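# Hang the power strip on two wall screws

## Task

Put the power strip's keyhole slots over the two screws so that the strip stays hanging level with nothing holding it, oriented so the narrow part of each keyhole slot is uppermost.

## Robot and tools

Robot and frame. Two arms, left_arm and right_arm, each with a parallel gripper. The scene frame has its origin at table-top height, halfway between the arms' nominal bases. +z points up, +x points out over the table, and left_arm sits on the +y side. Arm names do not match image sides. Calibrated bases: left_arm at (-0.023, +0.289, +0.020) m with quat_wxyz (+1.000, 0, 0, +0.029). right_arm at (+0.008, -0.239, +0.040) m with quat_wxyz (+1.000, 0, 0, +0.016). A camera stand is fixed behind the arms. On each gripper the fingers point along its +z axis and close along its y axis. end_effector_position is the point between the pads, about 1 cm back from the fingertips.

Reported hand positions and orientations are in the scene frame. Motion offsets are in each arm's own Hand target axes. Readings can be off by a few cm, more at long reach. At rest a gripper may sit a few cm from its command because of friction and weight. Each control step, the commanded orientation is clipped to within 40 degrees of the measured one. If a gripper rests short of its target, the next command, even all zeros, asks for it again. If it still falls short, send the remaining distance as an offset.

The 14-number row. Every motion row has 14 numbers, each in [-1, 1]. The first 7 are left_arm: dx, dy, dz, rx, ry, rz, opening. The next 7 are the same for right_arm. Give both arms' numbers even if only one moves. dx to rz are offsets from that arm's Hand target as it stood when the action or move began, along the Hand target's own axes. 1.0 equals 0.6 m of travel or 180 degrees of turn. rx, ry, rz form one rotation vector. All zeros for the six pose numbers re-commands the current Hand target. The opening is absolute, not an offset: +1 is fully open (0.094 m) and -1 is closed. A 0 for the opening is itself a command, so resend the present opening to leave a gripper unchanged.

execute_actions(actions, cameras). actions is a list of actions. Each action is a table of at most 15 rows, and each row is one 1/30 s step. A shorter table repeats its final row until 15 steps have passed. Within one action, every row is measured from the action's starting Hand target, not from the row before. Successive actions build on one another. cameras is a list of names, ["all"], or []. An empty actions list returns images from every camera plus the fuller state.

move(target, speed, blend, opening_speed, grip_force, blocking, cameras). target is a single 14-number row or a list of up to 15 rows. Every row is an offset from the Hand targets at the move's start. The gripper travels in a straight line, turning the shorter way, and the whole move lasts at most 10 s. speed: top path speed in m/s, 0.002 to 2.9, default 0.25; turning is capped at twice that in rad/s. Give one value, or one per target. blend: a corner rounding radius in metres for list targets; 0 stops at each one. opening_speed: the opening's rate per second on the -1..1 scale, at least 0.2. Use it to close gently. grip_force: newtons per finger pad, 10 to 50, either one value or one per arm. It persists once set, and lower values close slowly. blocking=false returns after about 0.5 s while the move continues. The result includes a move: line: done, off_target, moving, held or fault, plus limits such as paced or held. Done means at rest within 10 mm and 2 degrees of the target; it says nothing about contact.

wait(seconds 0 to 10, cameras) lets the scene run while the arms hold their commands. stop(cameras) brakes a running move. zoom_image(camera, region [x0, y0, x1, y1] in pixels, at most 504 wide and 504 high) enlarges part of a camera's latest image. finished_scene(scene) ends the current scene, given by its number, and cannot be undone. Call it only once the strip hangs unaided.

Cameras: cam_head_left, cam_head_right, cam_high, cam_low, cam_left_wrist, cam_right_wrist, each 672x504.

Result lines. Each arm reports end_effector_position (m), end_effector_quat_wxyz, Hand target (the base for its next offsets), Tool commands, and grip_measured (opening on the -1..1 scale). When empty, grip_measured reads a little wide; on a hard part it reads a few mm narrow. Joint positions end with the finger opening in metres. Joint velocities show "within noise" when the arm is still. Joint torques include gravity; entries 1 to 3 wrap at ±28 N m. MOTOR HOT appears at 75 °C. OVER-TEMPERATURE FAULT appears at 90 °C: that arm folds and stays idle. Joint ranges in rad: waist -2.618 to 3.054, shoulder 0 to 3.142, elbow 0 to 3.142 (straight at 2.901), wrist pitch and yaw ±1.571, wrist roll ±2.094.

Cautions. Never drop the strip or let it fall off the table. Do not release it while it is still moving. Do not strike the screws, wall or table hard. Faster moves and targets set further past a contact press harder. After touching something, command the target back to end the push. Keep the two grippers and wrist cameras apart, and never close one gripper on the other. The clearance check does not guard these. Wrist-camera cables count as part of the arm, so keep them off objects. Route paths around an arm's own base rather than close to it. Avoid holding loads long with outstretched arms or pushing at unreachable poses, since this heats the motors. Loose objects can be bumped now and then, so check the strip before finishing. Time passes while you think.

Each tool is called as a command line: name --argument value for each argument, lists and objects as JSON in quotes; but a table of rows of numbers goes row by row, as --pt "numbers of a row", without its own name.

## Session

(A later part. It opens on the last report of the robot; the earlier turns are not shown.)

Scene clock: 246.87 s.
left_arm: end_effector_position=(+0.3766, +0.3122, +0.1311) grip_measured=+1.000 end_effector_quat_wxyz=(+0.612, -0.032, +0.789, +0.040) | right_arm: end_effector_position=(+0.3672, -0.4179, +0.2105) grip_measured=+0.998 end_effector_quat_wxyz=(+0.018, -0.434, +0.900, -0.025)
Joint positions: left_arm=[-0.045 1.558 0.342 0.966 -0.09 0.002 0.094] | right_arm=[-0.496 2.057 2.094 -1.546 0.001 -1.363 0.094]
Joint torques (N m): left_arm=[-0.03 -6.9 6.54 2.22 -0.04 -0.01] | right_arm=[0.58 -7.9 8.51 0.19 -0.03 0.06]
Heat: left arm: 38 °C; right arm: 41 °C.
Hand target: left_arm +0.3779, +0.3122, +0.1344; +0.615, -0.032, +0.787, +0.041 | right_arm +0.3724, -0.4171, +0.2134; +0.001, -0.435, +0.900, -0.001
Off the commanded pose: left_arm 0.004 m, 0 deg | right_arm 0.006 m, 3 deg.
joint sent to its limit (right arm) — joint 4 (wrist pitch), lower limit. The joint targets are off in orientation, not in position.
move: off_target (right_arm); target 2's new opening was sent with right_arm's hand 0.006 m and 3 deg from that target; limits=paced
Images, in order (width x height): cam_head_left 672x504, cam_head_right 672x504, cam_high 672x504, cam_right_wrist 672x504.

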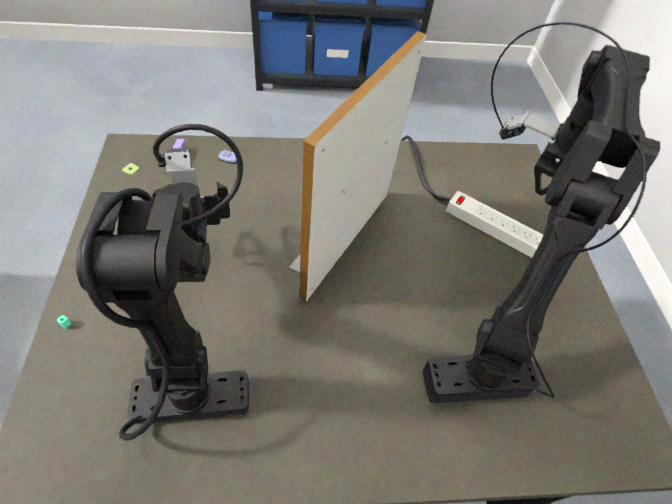

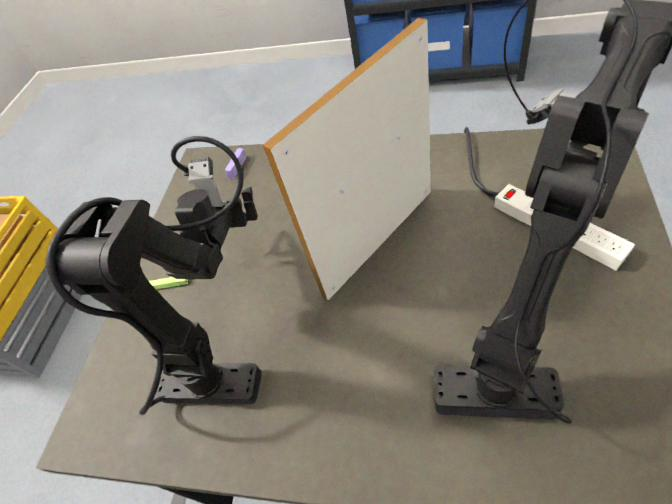

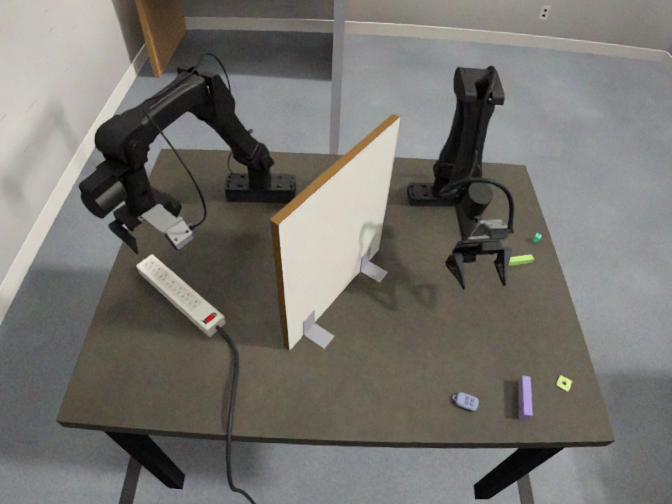

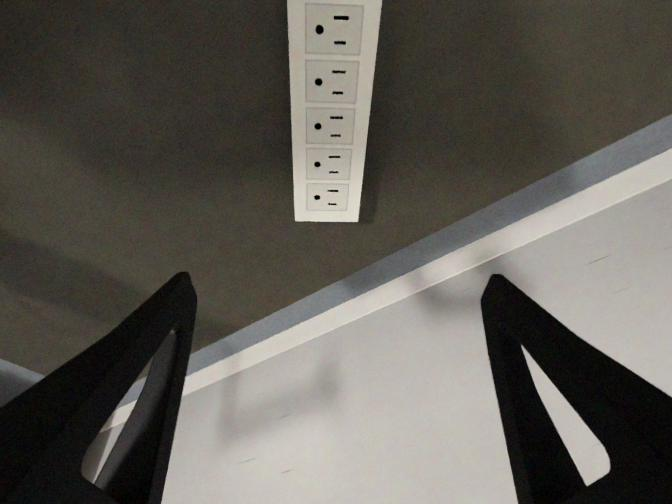

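move --target '[0,0,0,0,0,0,1, -0.0265,-0.0143,0.225,0,0,0.0128,1]' --cameras '["cam_head_left","cam_head_right","cam_high","cam_right_wrist"]' --speed 0.2

Scene clock: 266.53 s.
left_arm: end_effector_position=(+0.3766, +0.3122, +0.1311) grip_measured=+1.000 end_effector_quat_wxyz=(+0.612, -0.032, +0.789, +0.040) | right_arm: end_effector_position=(+0.3894, -0.4133, +0.0863) grip_measured=+0.998 end_effector_quat_wxyz=(+0.006, -0.417, +0.909, -0.008)
Joint positions: left_arm=[-0.045 1.558 0.342 0.966 -0.09 0.002 0.094] | right_arm=[-0.462 2.156 1.75 -1.145 0.002 -1.291 0.094]
Joint torques (N m): left_arm=[-0.03 -6.9 6.53 2.23 -0.04 -0.01] | right_arm=[0.42 -8.68 5.49 0.29 -0.04 0.05]
Heat: left arm: 38 °C; right arm: 44 °C.
Hand target: left_arm +0.3779, +0.3122, +0.1344; +0.615, -0.032, +0.787, +0.041 | right_arm +0.3894, -0.4101, +0.0783; +0.001, -0.417, +0.909, -0.001
Off the commanded pose: left_arm 0.004 m, 0 deg | right_arm 0.008 m, 1 deg.
move: done
Images, in order (width x height): cam_head_left 672x504, cam_head_right 672x504, cam_high 672x504, cam_right_wrist 672x504.

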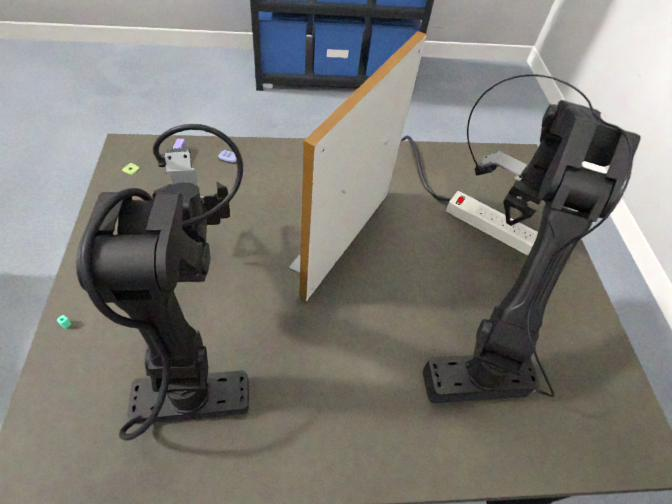

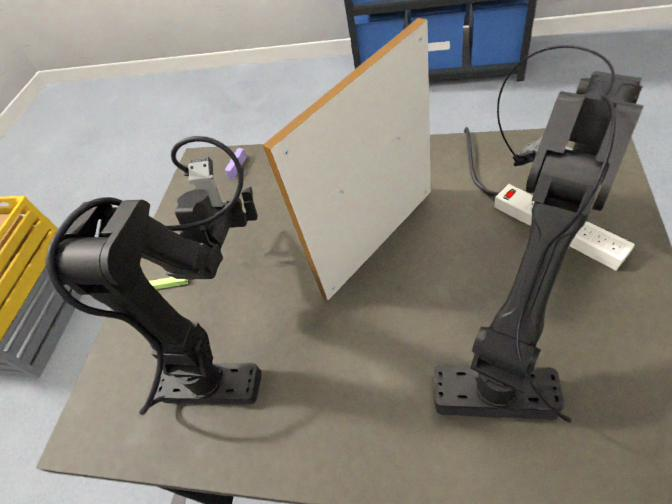

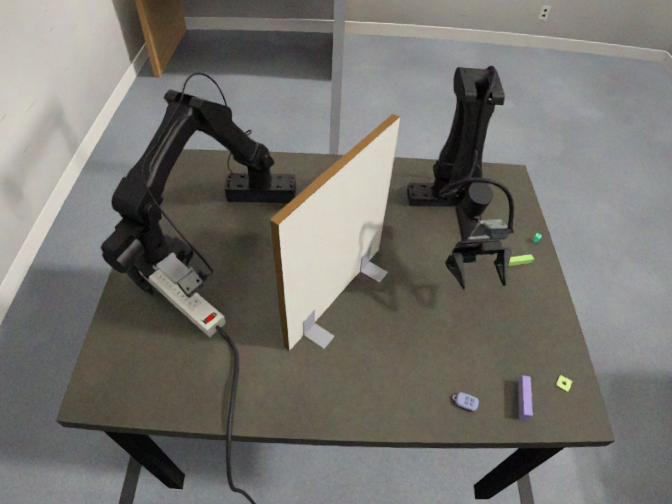

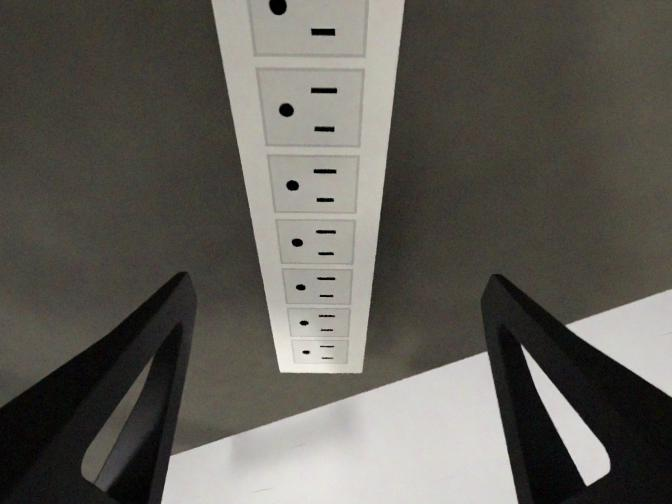

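move --target '[0,0,0,0,0,0,1, 0,0.0125,0.06,0,0,0,1]' --cameras '["cam_head_left","cam_head_right","cam_right_wrist"]' --speed 0.12

zoom_image --camera "cam_head_right" --region '[480, 150, 640, 270]'

zoom_image --camera "cam_head_left" --region '[430, 150, 590, 270]'

Scene clock: 285.87 s.
left_arm: end_effector_position=(+0.3766, +0.3122, +0.1311) grip_measured=+1.000 end_effector_quat_wxyz=(+0.612, -0.032, +0.789, +0.040) | right_arm: end_effector_position=(+0.3868, -0.4104, +0.0553) grip_measured=+0.998 end_effector_quat_wxyz=(+0.010, -0.416, +0.909, -0.014)
Joint positions: left_arm=[-0.045 1.558 0.342 0.966 -0.09 0.002 0.094] | right_arm=[-0.458 2.156 1.623 -1.004 0.002 -1.286 0.094]
Joint torques (N m): left_arm=[-0.03 -6.93 6.53 2.22 -0.04 -0.01] | right_arm=[0.61 -7.9 4.94 0.28 -0.03 0.05]
Heat: left arm: 39 °C; right arm: 41 °C.
Hand target: left_arm +0.3779, +0.3122, +0.1344; +0.615, -0.032, +0.787, +0.041 | right_arm +0.3839, -0.4053, +0.0424; +0.001, -0.417, +0.909, -0.001
Off the commanded pose: left_arm 0.004 m, 0 deg | right_arm 0.014 m, 2 deg.
move: off_target (right_arm)
Images, in order (width x height): cam_head_left 672x504, cam_head_right 672x504, cam_right_wrist 672x504.

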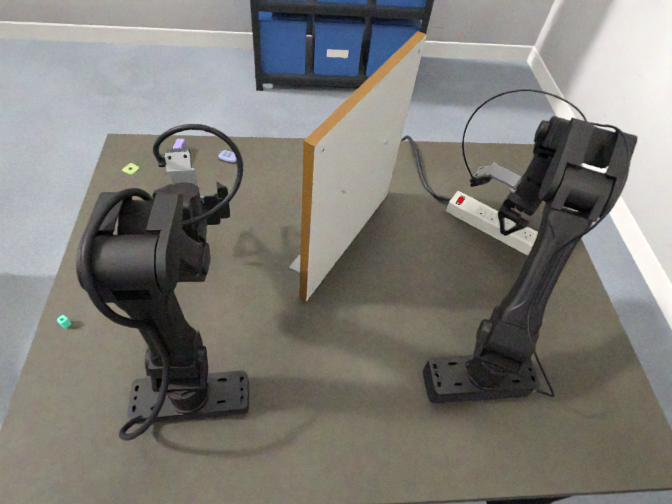

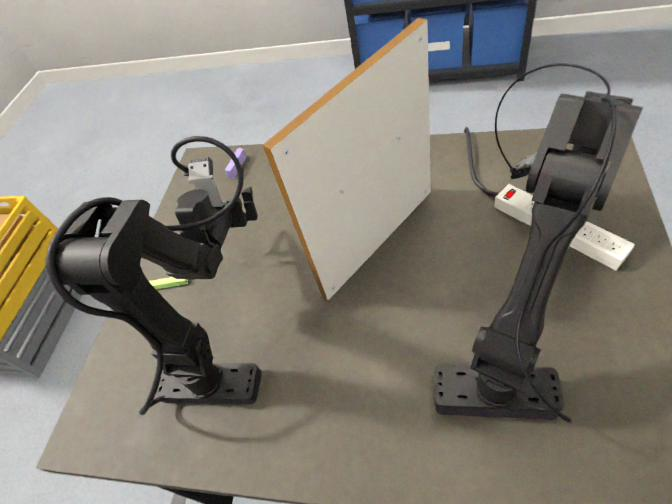

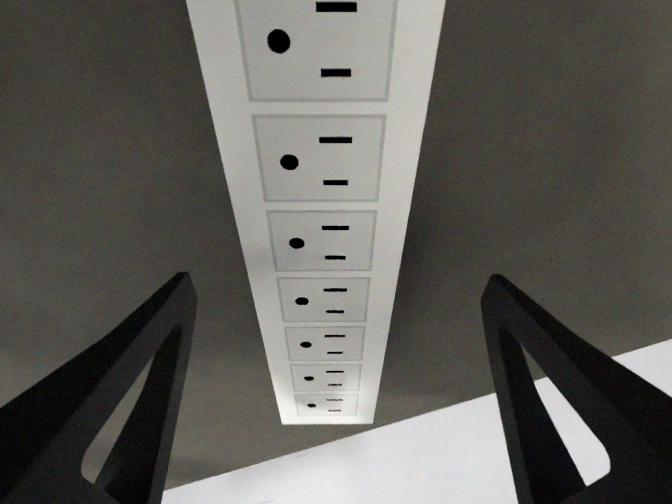

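Scaled by 3.150.

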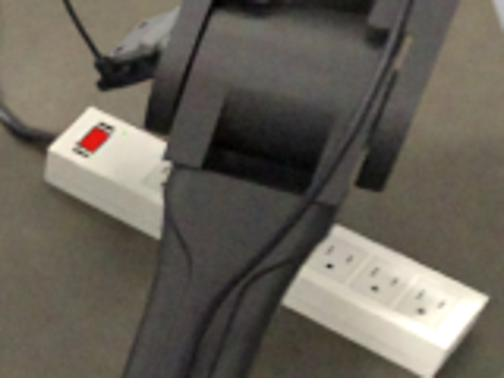

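Scaled by 3.150.

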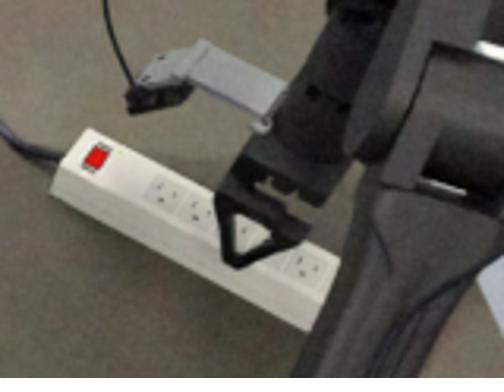

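move --target '[0,0,0,0,0,0,1, 0,0.007,0.03,0,0,0,1]' --cameras '["cam_head_left","cam_head_right","cam_right_wrist"]' --speed 0.1

zoom_image --camera "cam_head_left" --region '[430, 150, 590, 270]'

Scene clock: 297.93 s.
left_arm: end_effector_position=(+0.3766, +0.3122, +0.1311) grip_measured=+1.000 end_effector_quat_wxyz=(+0.612, -0.032, +0.789, +0.040) | right_arm: end_effector_position=(+0.3843, -0.4077, +0.0369) grip_measured=+0.998 end_effector_quat_wxyz=(+0.010, -0.417, +0.909, -0.013)
Joint positions: left_arm=[-0.045 1.558 0.342 0.966 -0.09 0.002 0.094] | right_arm=[-0.455 2.167 1.565 -0.935 0.002 -1.283 0.094]
Joint torques (N m): left_arm=[-0.03 -6.91 6.53 2.22 -0.03 -0.01] | right_arm=[0.53 -7.88 4.83 0.31 -0.03 0.05]
Heat: left arm: 39 °C; right arm: 40 °C.
Hand target: left_arm +0.3779, +0.3122, +0.1344; +0.615, -0.032, +0.787, +0.041 | right_arm +0.3807, -0.4025, +0.0244; +0.001, -0.417, +0.909, -0.001
Off the commanded pose: left_arm 0.004 m, 0 deg | right_arm 0.014 m, 2 deg.
move: off_target (right_arm)
Images, in order (width x height): cam_head_left 672x504, cam_head_right 672x504, cam_right_wrist 672x504.

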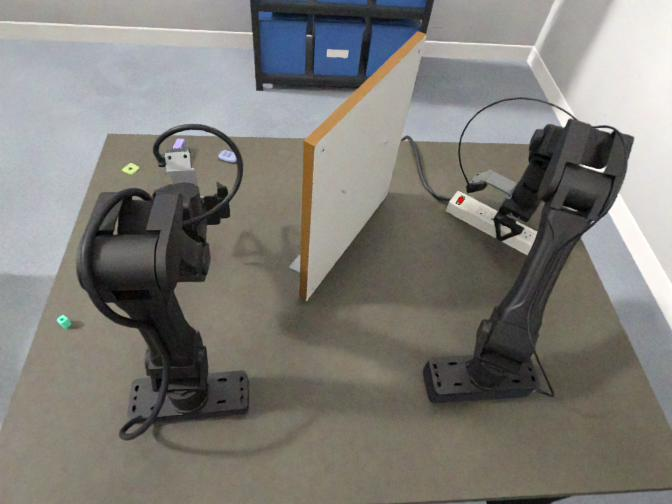

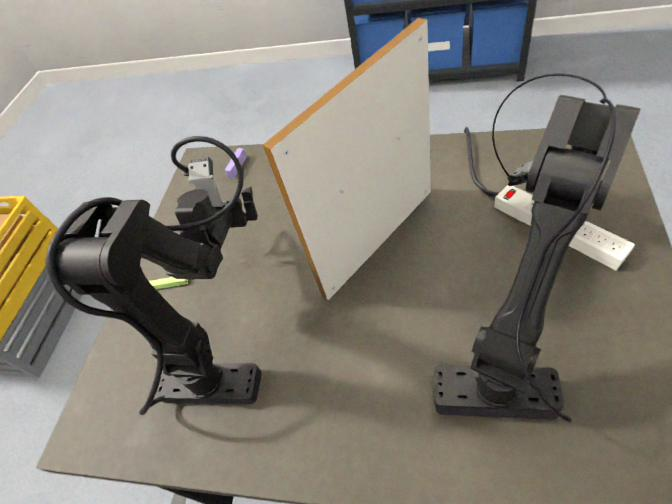

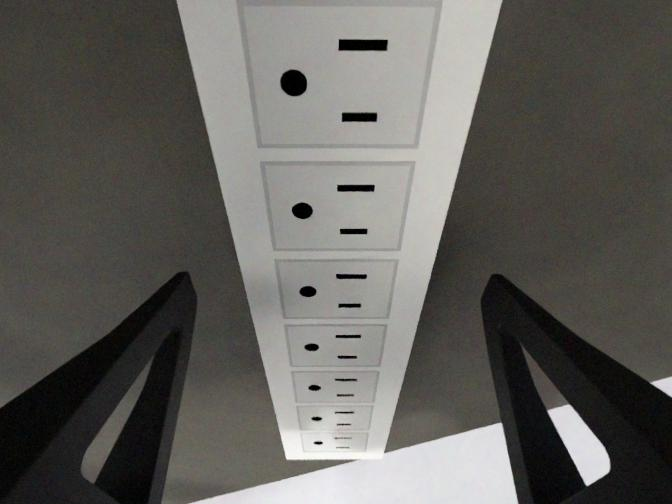

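Scaled by 3.150.

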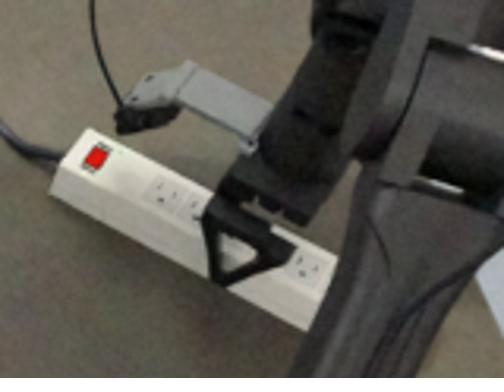

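move --target '[0,0,0,0,0,0,1, 0,0,0.02,0,0,0,1]' --cameras '["cam_head_left","cam_right_wrist"]' --speed 0.06

zoom_image --camera "cam_head_left" --region '[430, 150, 590, 270]'

Scene clock: 306.77 s.
left_arm: end_effector_position=(+0.3766, +0.3122, +0.1311) grip_measured=+1.000 end_effector_quat_wxyz=(+0.612, -0.032, +0.789, +0.040) | right_arm: end_effector_position=(+0.3851, -0.4081, +0.0255) grip_measured=+0.998 end_effector_quat_wxyz=(+0.011, -0.417, +0.909, -0.014)
Joint positions: left_arm=[-0.045 1.558 0.342 0.966 -0.09 0.002 0.094] | right_arm=[-0.455 2.185 1.545 -0.896 0.002 -1.283 0.094]
Joint torques (N m): left_arm=[-0.02 -6.91 6.54 2.22 -0.04 -0.01] | right_arm=[0.57 -7.92 4.64 0.35 -0.04 0.06]
Heat: left arm: 39 °C; right arm: 39 °C.
Hand target: left_arm +0.3779, +0.3122, +0.1344; +0.615, -0.032, +0.787, +0.041 | right_arm +0.3809, -0.4026, +0.0125; +0.001, -0.417, +0.909, -0.001
Off the commanded pose: left_arm 0.004 m, 0 deg | right_arm 0.015 m, 2 deg.
move: off_target (right_arm)
Images, in order (width x height): cam_head_left 672x504, cam_right_wrist 672x504.

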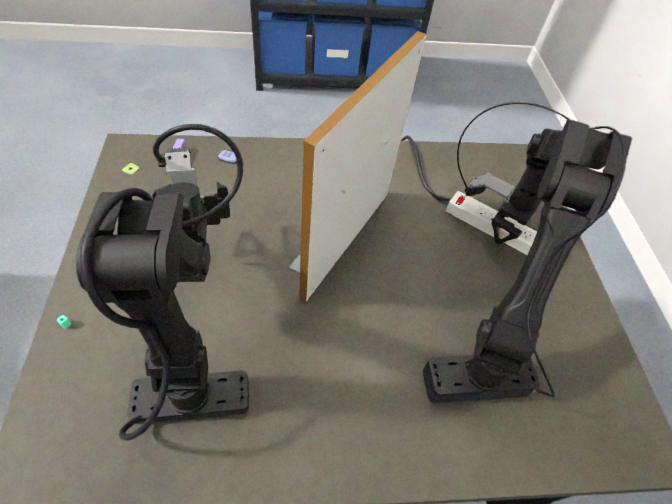

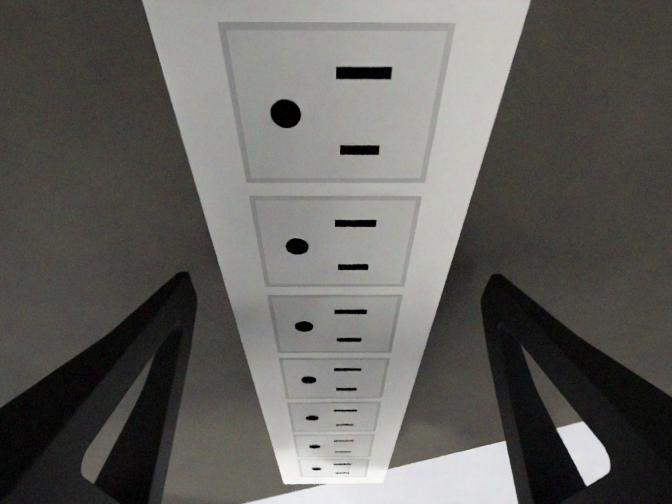

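Scaled by 3.150.

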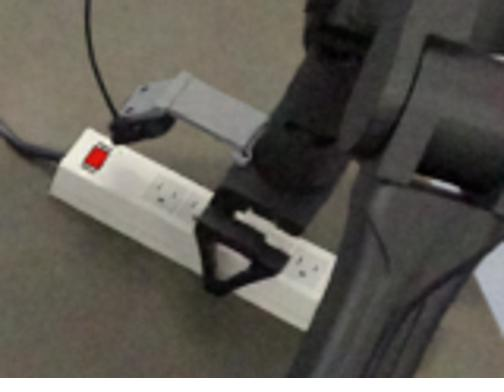

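move --target '[0,0,0,0,0,0,1, 0,0,0.003,0,0,0,-0.1]' --opening_speed 0.6 --cameras '["cam_head_left","cam_right_wrist"]' --speed 0.06

Scene clock: 323.87 s.
left_arm: end_effector_position=(+0.3766, +0.3122, +0.1311) grip_measured=+1.000 end_effector_quat_wxyz=(+0.612, -0.032, +0.789, +0.040) | right_arm: end_effector_position=(+0.3864, -0.4087, +0.0256) grip_measured=+0.061 end_effector_quat_wxyz=(+0.013, -0.416, +0.909, -0.016)
Joint positions: left_arm=[-0.045 1.558 0.342 0.966 -0.09 0.002 0.094] | right_arm=[-0.455 2.185 1.545 -0.89 0.002 -1.283 0.05]
Joint torques (N m): left_arm=[-0.03 -6.9 6.53 2.22 -0.04 -0.01] | right_arm=[0.51 -7.71 4.44 0.33 -0.04 0.05]
Heat: left arm: 39 °C; right arm: 39 °C.
Hand target: left_arm +0.3779, +0.3122, +0.1344; +0.615, -0.032, +0.787, +0.041 | right_arm +0.3809, -0.4026, +0.0107; +0.001, -0.417, +0.909, -0.001
Off the commanded pose: left_arm 0.004 m, 0 deg | right_arm 0.017 m, 2 deg.
move: off_target (right_arm)
Images, in order (width x height): cam_head_left 672x504, cam_right_wrist 672x504.

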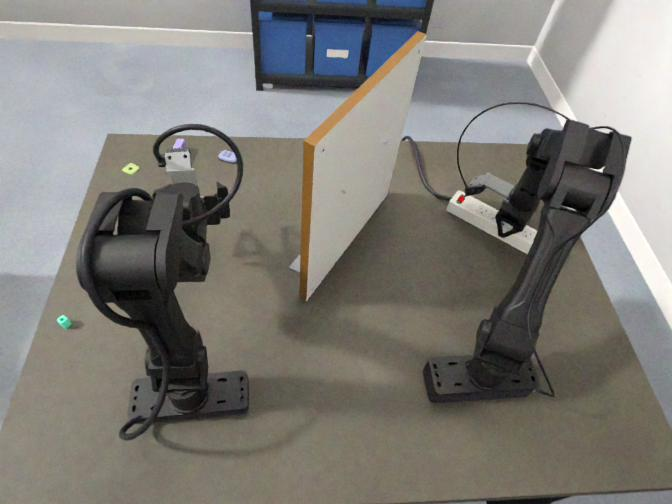

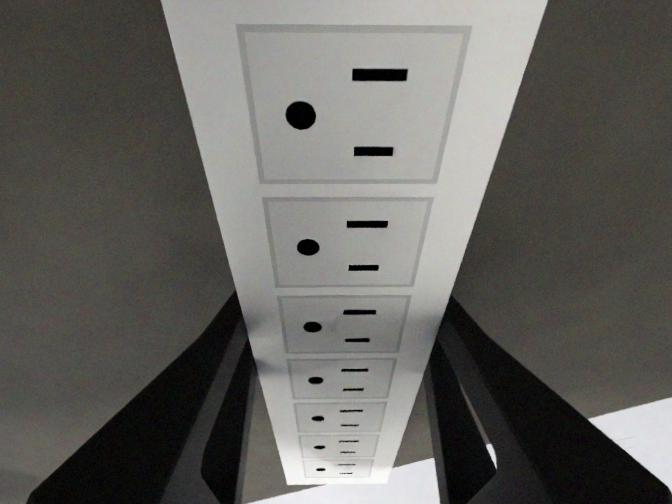

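move --target '[0,0,0,0,0,0,1, 0,0,-0.25,0,0,0,-0.1]' --cameras '["cam_head_left","cam_high","cam_right_wrist"]' --speed 0.15

Scene clock: 340.73 s.
left_arm: end_effector_position=(+0.3766, +0.3122, +0.1311) grip_measured=+1.000 end_effector_quat_wxyz=(+0.612, -0.032, +0.789, +0.040) | right_arm: end_effector_position=(+0.3772, -0.4052, +0.1318) grip_measured=+0.060 end_effector_quat_wxyz=(-0.018, -0.409, +0.912, +0.016)
Joint positions: left_arm=[-0.045 1.558 0.342 0.966 -0.09 0.002 0.094] | right_arm=[-0.455 2.15 1.92 -1.388 0.006 -1.266 0.05]
Joint torques (N m): left_arm=[-0.03 -6.91 6.53 2.22 -0.04 -0.01] | right_arm=[0.51 -13.94 8.94 -0.19 -0.08 -0.06]
Heat: left arm: 39 °C; right arm: 39 °C.
Hand target: left_arm +0.3779, +0.3122, +0.1344; +0.615, -0.032, +0.787, +0.041 | right_arm +0.3803, -0.4025, +0.1606; +0.001, -0.417, +0.909, -0.001
Off the commanded pose: left_arm 0.004 m, 0 deg | right_arm 0.029 m, 3 deg.
move: off_target (right_arm)
Images, in order (width x height): cam_head_left 672x504, cam_high 672x504, cam_right_wrist 672x504.

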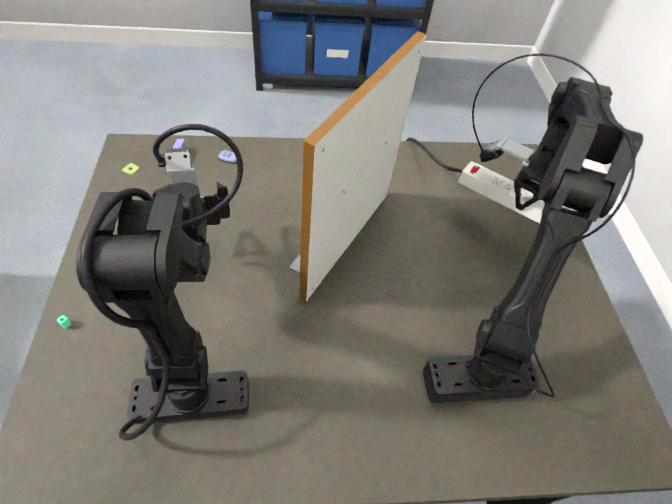

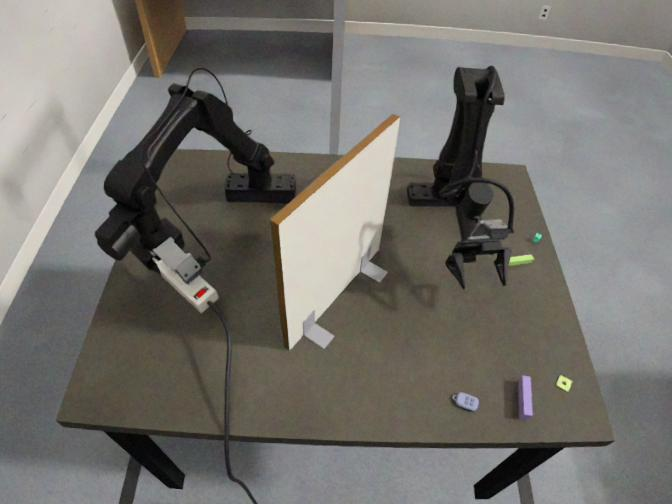

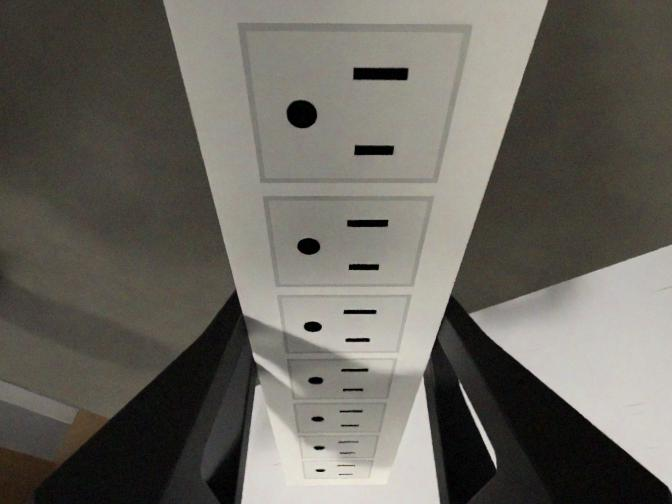

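move --target '[0,0,0,0,0,0,1, -0.151,0.086,-0.2157,0.5388,-0.2555,-0.1958,-0.1]' --cameras '["all"]' --speed 0.3

Scene clock: 354.47 s.
left_arm: end_effector_position=(+0.3766, +0.3122, +0.1311) grip_measured=+1.000 end_effector_quat_wxyz=(+0.612, -0.032, +0.789, +0.040) | right_arm: end_effector_position=(+0.4033, -0.3198, +0.2620) grip_measured=+0.059 end_effector_quat_wxyz=(+0.552, -0.479, +0.444, -0.518)
Joint positions: left_arm=[-0.045 1.558 0.342 0.966 -0.09 0.002 0.094] | right_arm=[-0.441 1.536 0.392 1.31 -0.473 -1.501 0.05]
Joint torques (N m): left_arm=[-0.03 -6.91 6.53 2.22 -0.04 -0.01] | right_arm=[0.81 -4.38 5.87 2.75 -0.89 0.72]
Heat: left arm: 39 °C; right arm: 41 °C.
Hand target: left_arm +0.3779, +0.3122, +0.1344; +0.615, -0.032, +0.787, +0.041 | right_arm +0.3999, -0.2999, +0.2899; +0.607, -0.466, +0.392, -0.510
Off the commanded pose: left_arm 0.004 m, 0 deg | right_arm 0.034 m, 9 deg.
move: off_target (right_arm)

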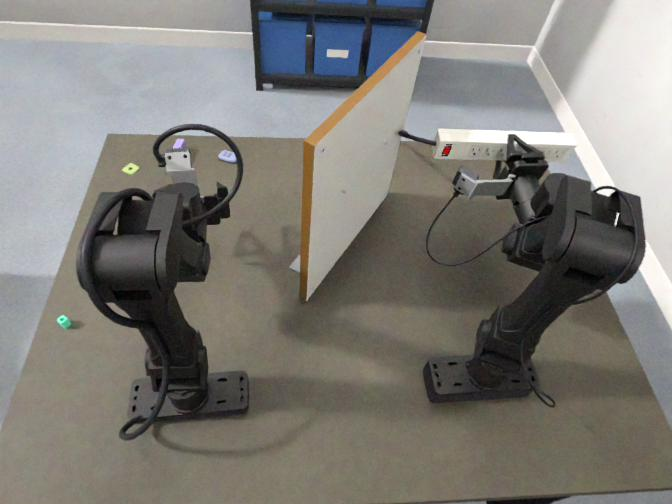

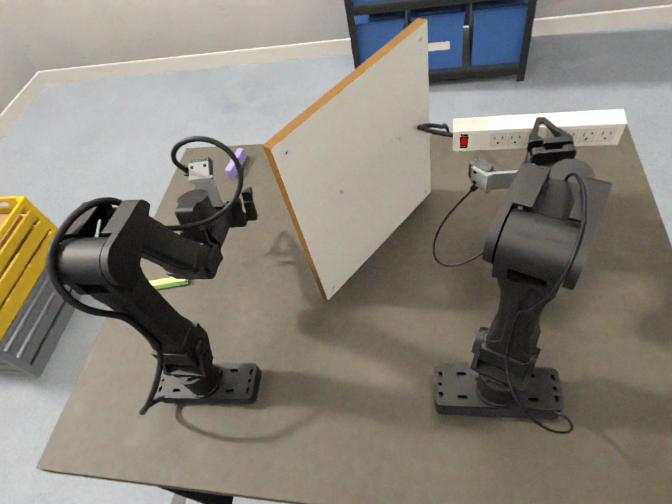

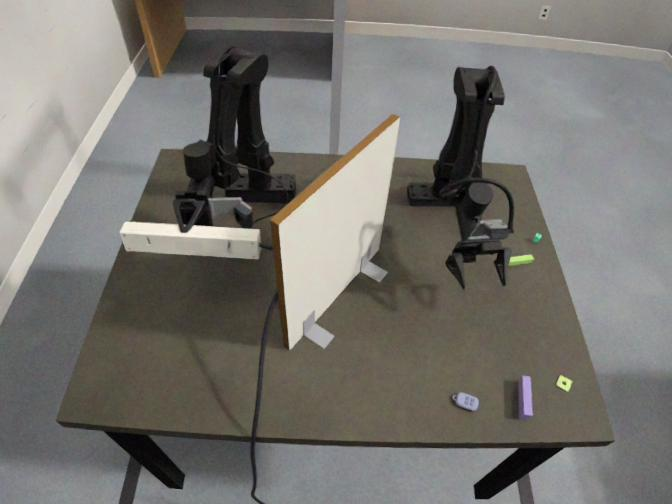

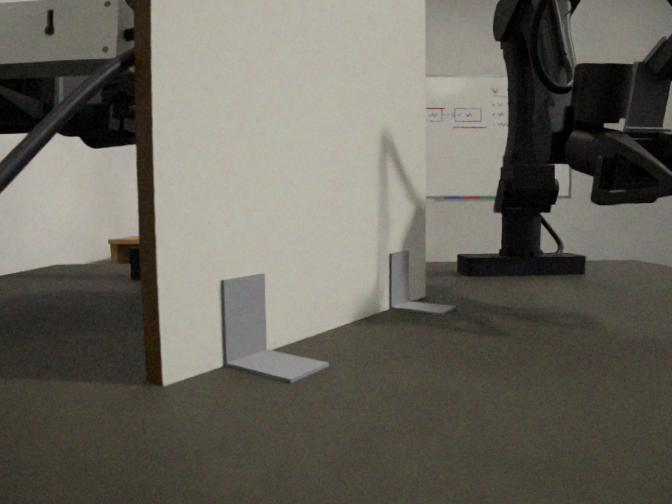

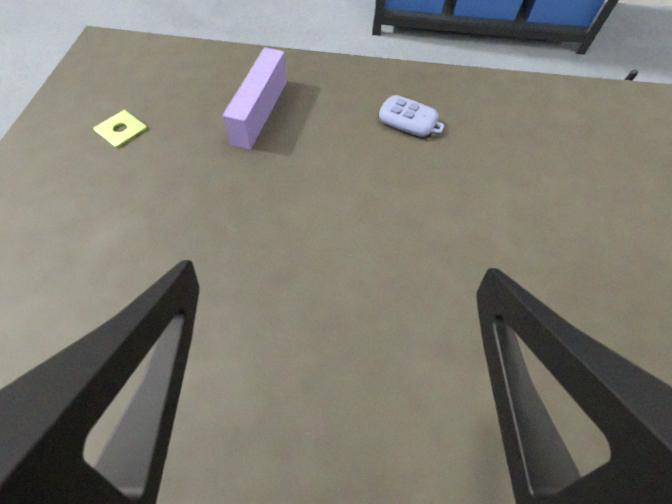

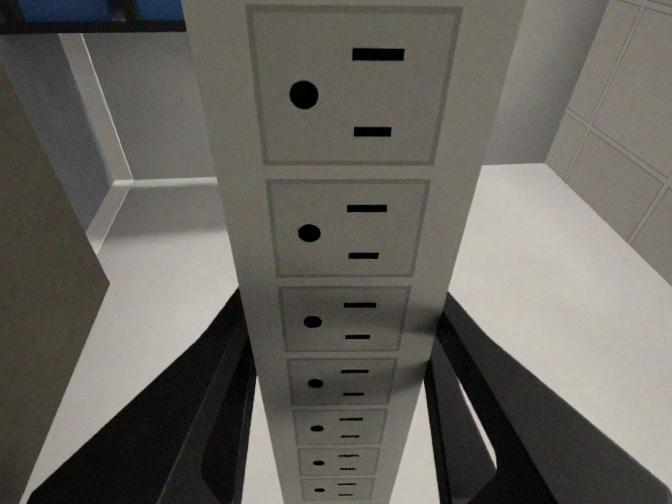

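zoom_image --camera "cam_low" --region '[0, 0, 150, 100]'

zoom_image --camera "cam_high" --region '[110, 195, 290, 285]'

Scaled by 3.360.

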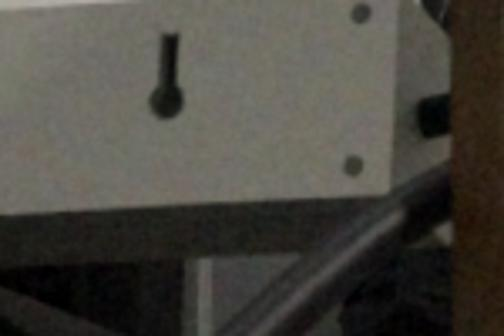

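Scaled by 2.800.

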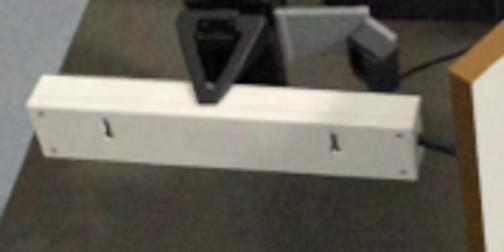

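move --target '[0,0,0,0,0,0,1, -0.1747,-0.0498,-0.2177,-0.0791,-0.2473,0.0326,-0.1]' --cameras '["cam_head_left","cam_head_right","cam_high","cam_low"]' --speed 0.25

Scene clock: 419.87 s.
left_arm: end_effector_position=(+0.3766, +0.3122, +0.1311) grip_measured=+1.000 end_effector_quat_wxyz=(+0.612, -0.032, +0.789, +0.040) | right_arm: end_effector_position=(+0.2545, -0.2215, +0.2875) grip_measured=+0.059 end_effector_quat_wxyz=(+0.650, -0.661, +0.247, -0.283)
Joint positions: left_arm=[-0.045 1.558 0.342 0.966 -0.09 0.002 0.094] | right_arm=[-0.786 1.019 0.26 1.172 -1.557 -1.21 0.05]
Joint torques (N m): left_arm=[-0.03 -6.9 6.53 2.22 -0.04 -0.01] | right_arm=[-0.21 -2.41 5.2 0.81 0.06 0.32]
Heat: left arm: 40 °C; right arm: 45 °C.
Hand target: left_arm +0.3779, +0.3122, +0.1344; +0.615, -0.032, +0.787, +0.041 | right_arm +0.2500, -0.2196, +0.2852; +0.674, -0.674, +0.215, -0.214
Off the commanded pose: left_arm 0.004 m, 0 deg | right_arm 0.005 m, 9 deg.
joint sent to its limit (right arm) — joint 5 (wrist yaw), lower limit. The joint targets are off in orientation, not in position.
move: off_target (right_arm)
Images, in order (width x height): cam_head_left 672x504, cam_head_right 672x504, cam_high 672x504, cam_low 672x504.

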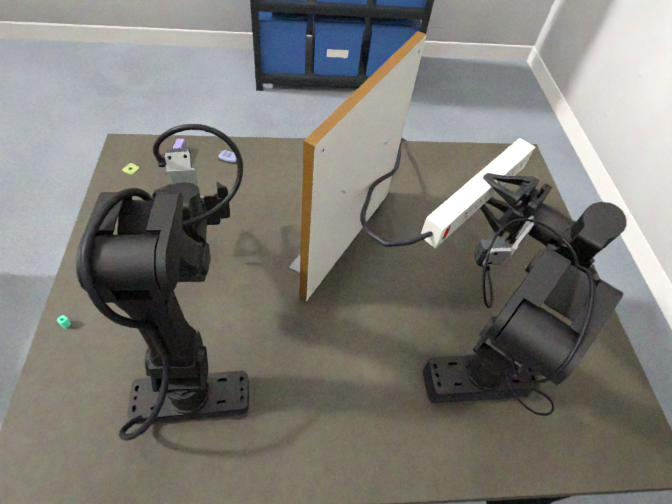

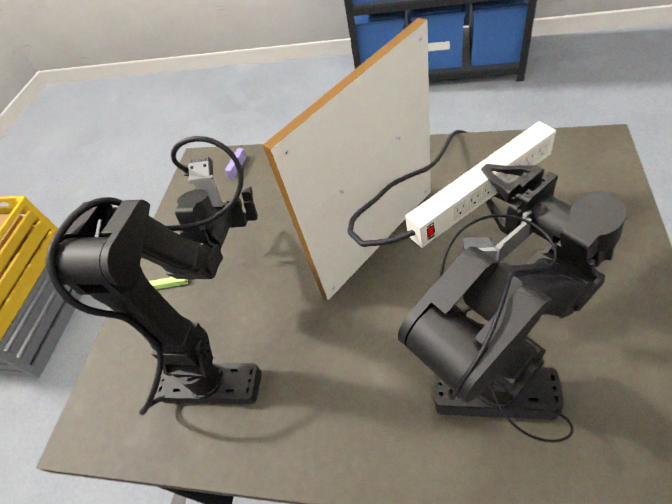

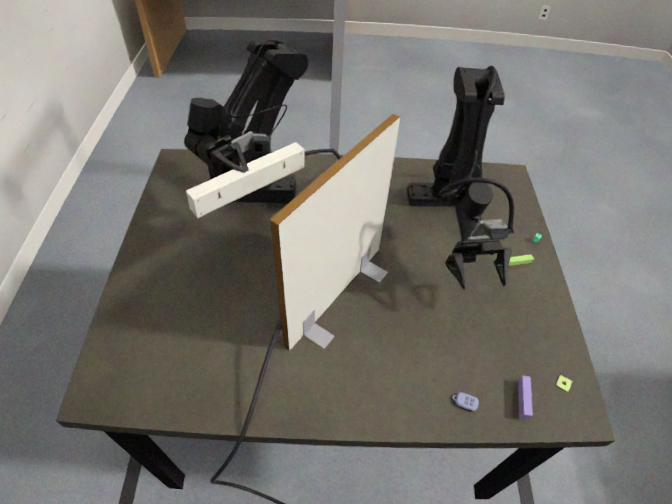

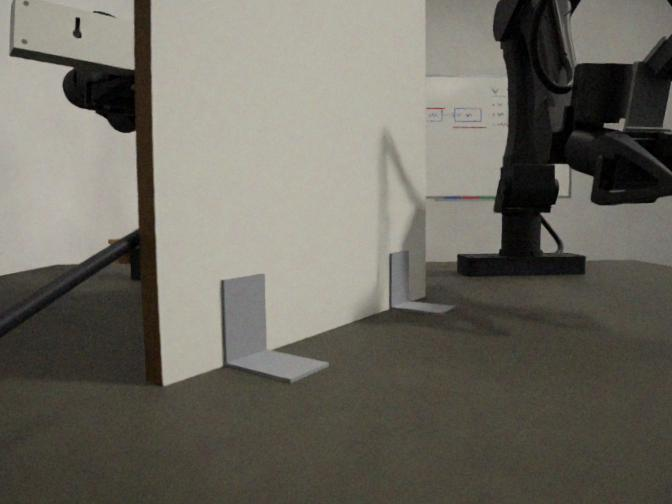

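move --target '[0,0,0,0,0,0,1, -0.044,0.028,0.247,0,0,0,-0.1]' --cameras '["cam_head_left","cam_head_right","cam_high","cam_low","cam_right_wrist"]' --speed 0.15

Scene clock: 435.80 s.
left_arm: end_effector_position=(+0.3766, +0.3122, +0.1311) grip_measured=+1.000 end_effector_quat_wxyz=(+0.612, -0.032, +0.789, +0.040) | right_arm: end_effector_position=(+0.3035, -0.0865, +0.2405) grip_measured=+0.059 end_effector_quat_wxyz=(+0.660, -0.686, +0.238, -0.192)
Joint positions: left_arm=[-0.045 1.558 0.342 0.966 -0.09 0.002 0.094] | right_arm=[-0.008 1.155 0.312 0.752 -0.928 -1.593 0.05]
Joint torques (N m): left_arm=[-0.03 -6.9 6.54 2.22 -0.04 -0.01] | right_arm=[0.69 -2 10.84 1.89 -0.01 0.21]
Heat: left arm: 40 °C; right arm: 39 °C.
Hand target: left_arm +0.3779, +0.3122, +0.1344; +0.615, -0.032, +0.787, +0.041 | right_arm +0.3141, -0.0835, +0.2684; +0.674, -0.674, +0.215, -0.214
Off the commanded pose: left_arm 0.004 m, 0 deg | right_arm 0.030 m, 4 deg.
move: off_target (right_arm)
Images, in order (width x height): cam_head_left 672x504, cam_head_right 672x504, cam_high 672x504, cam_low 672x504, cam_right_wrist 672x504.

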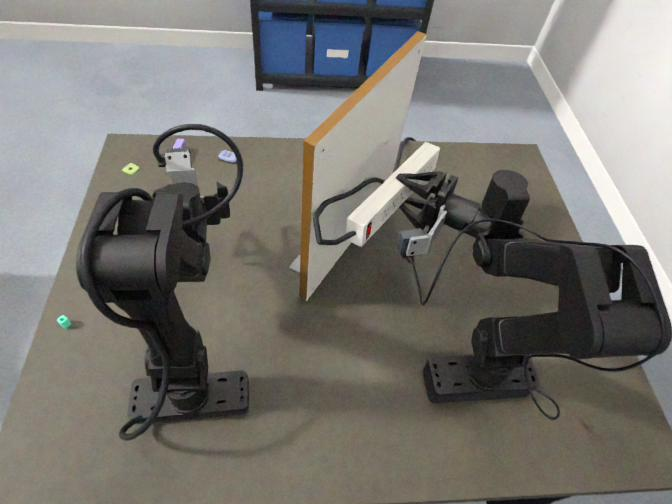

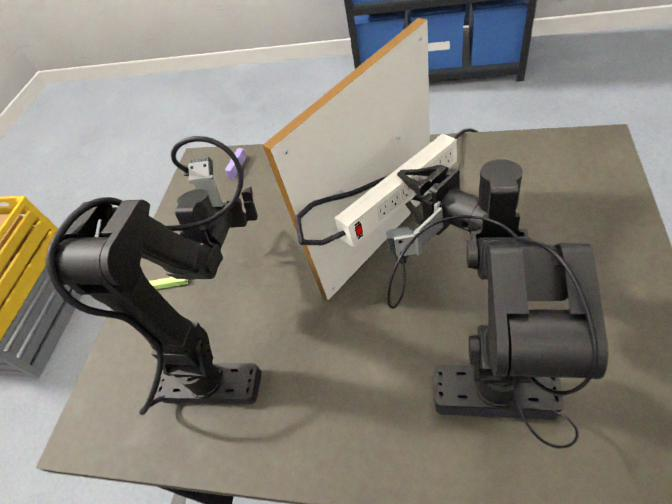

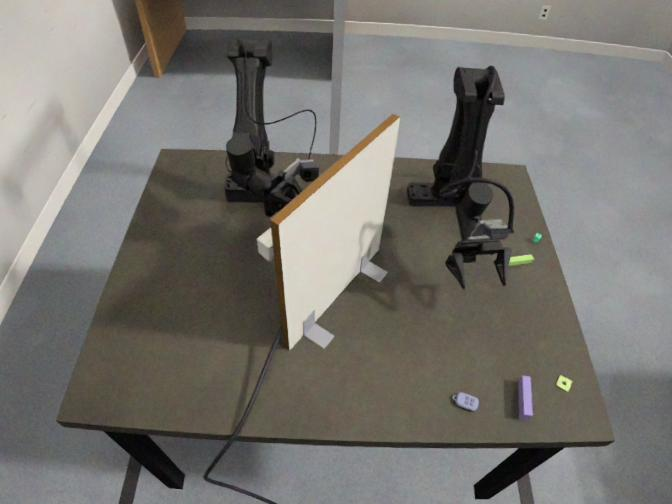

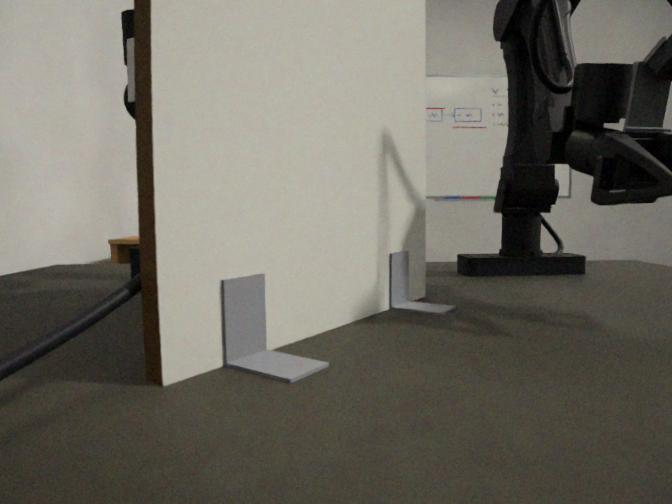

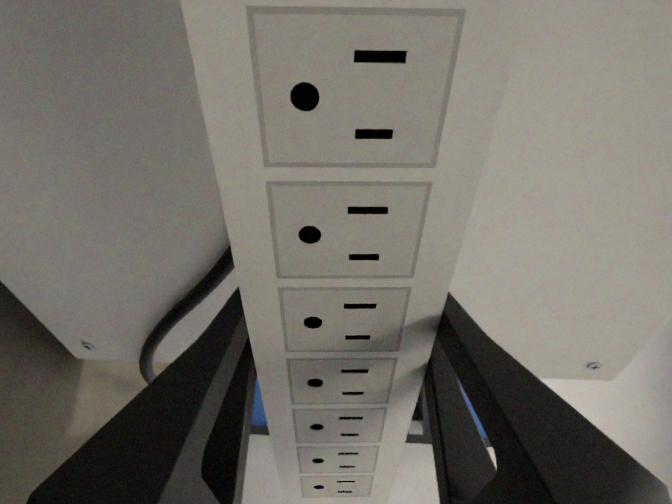

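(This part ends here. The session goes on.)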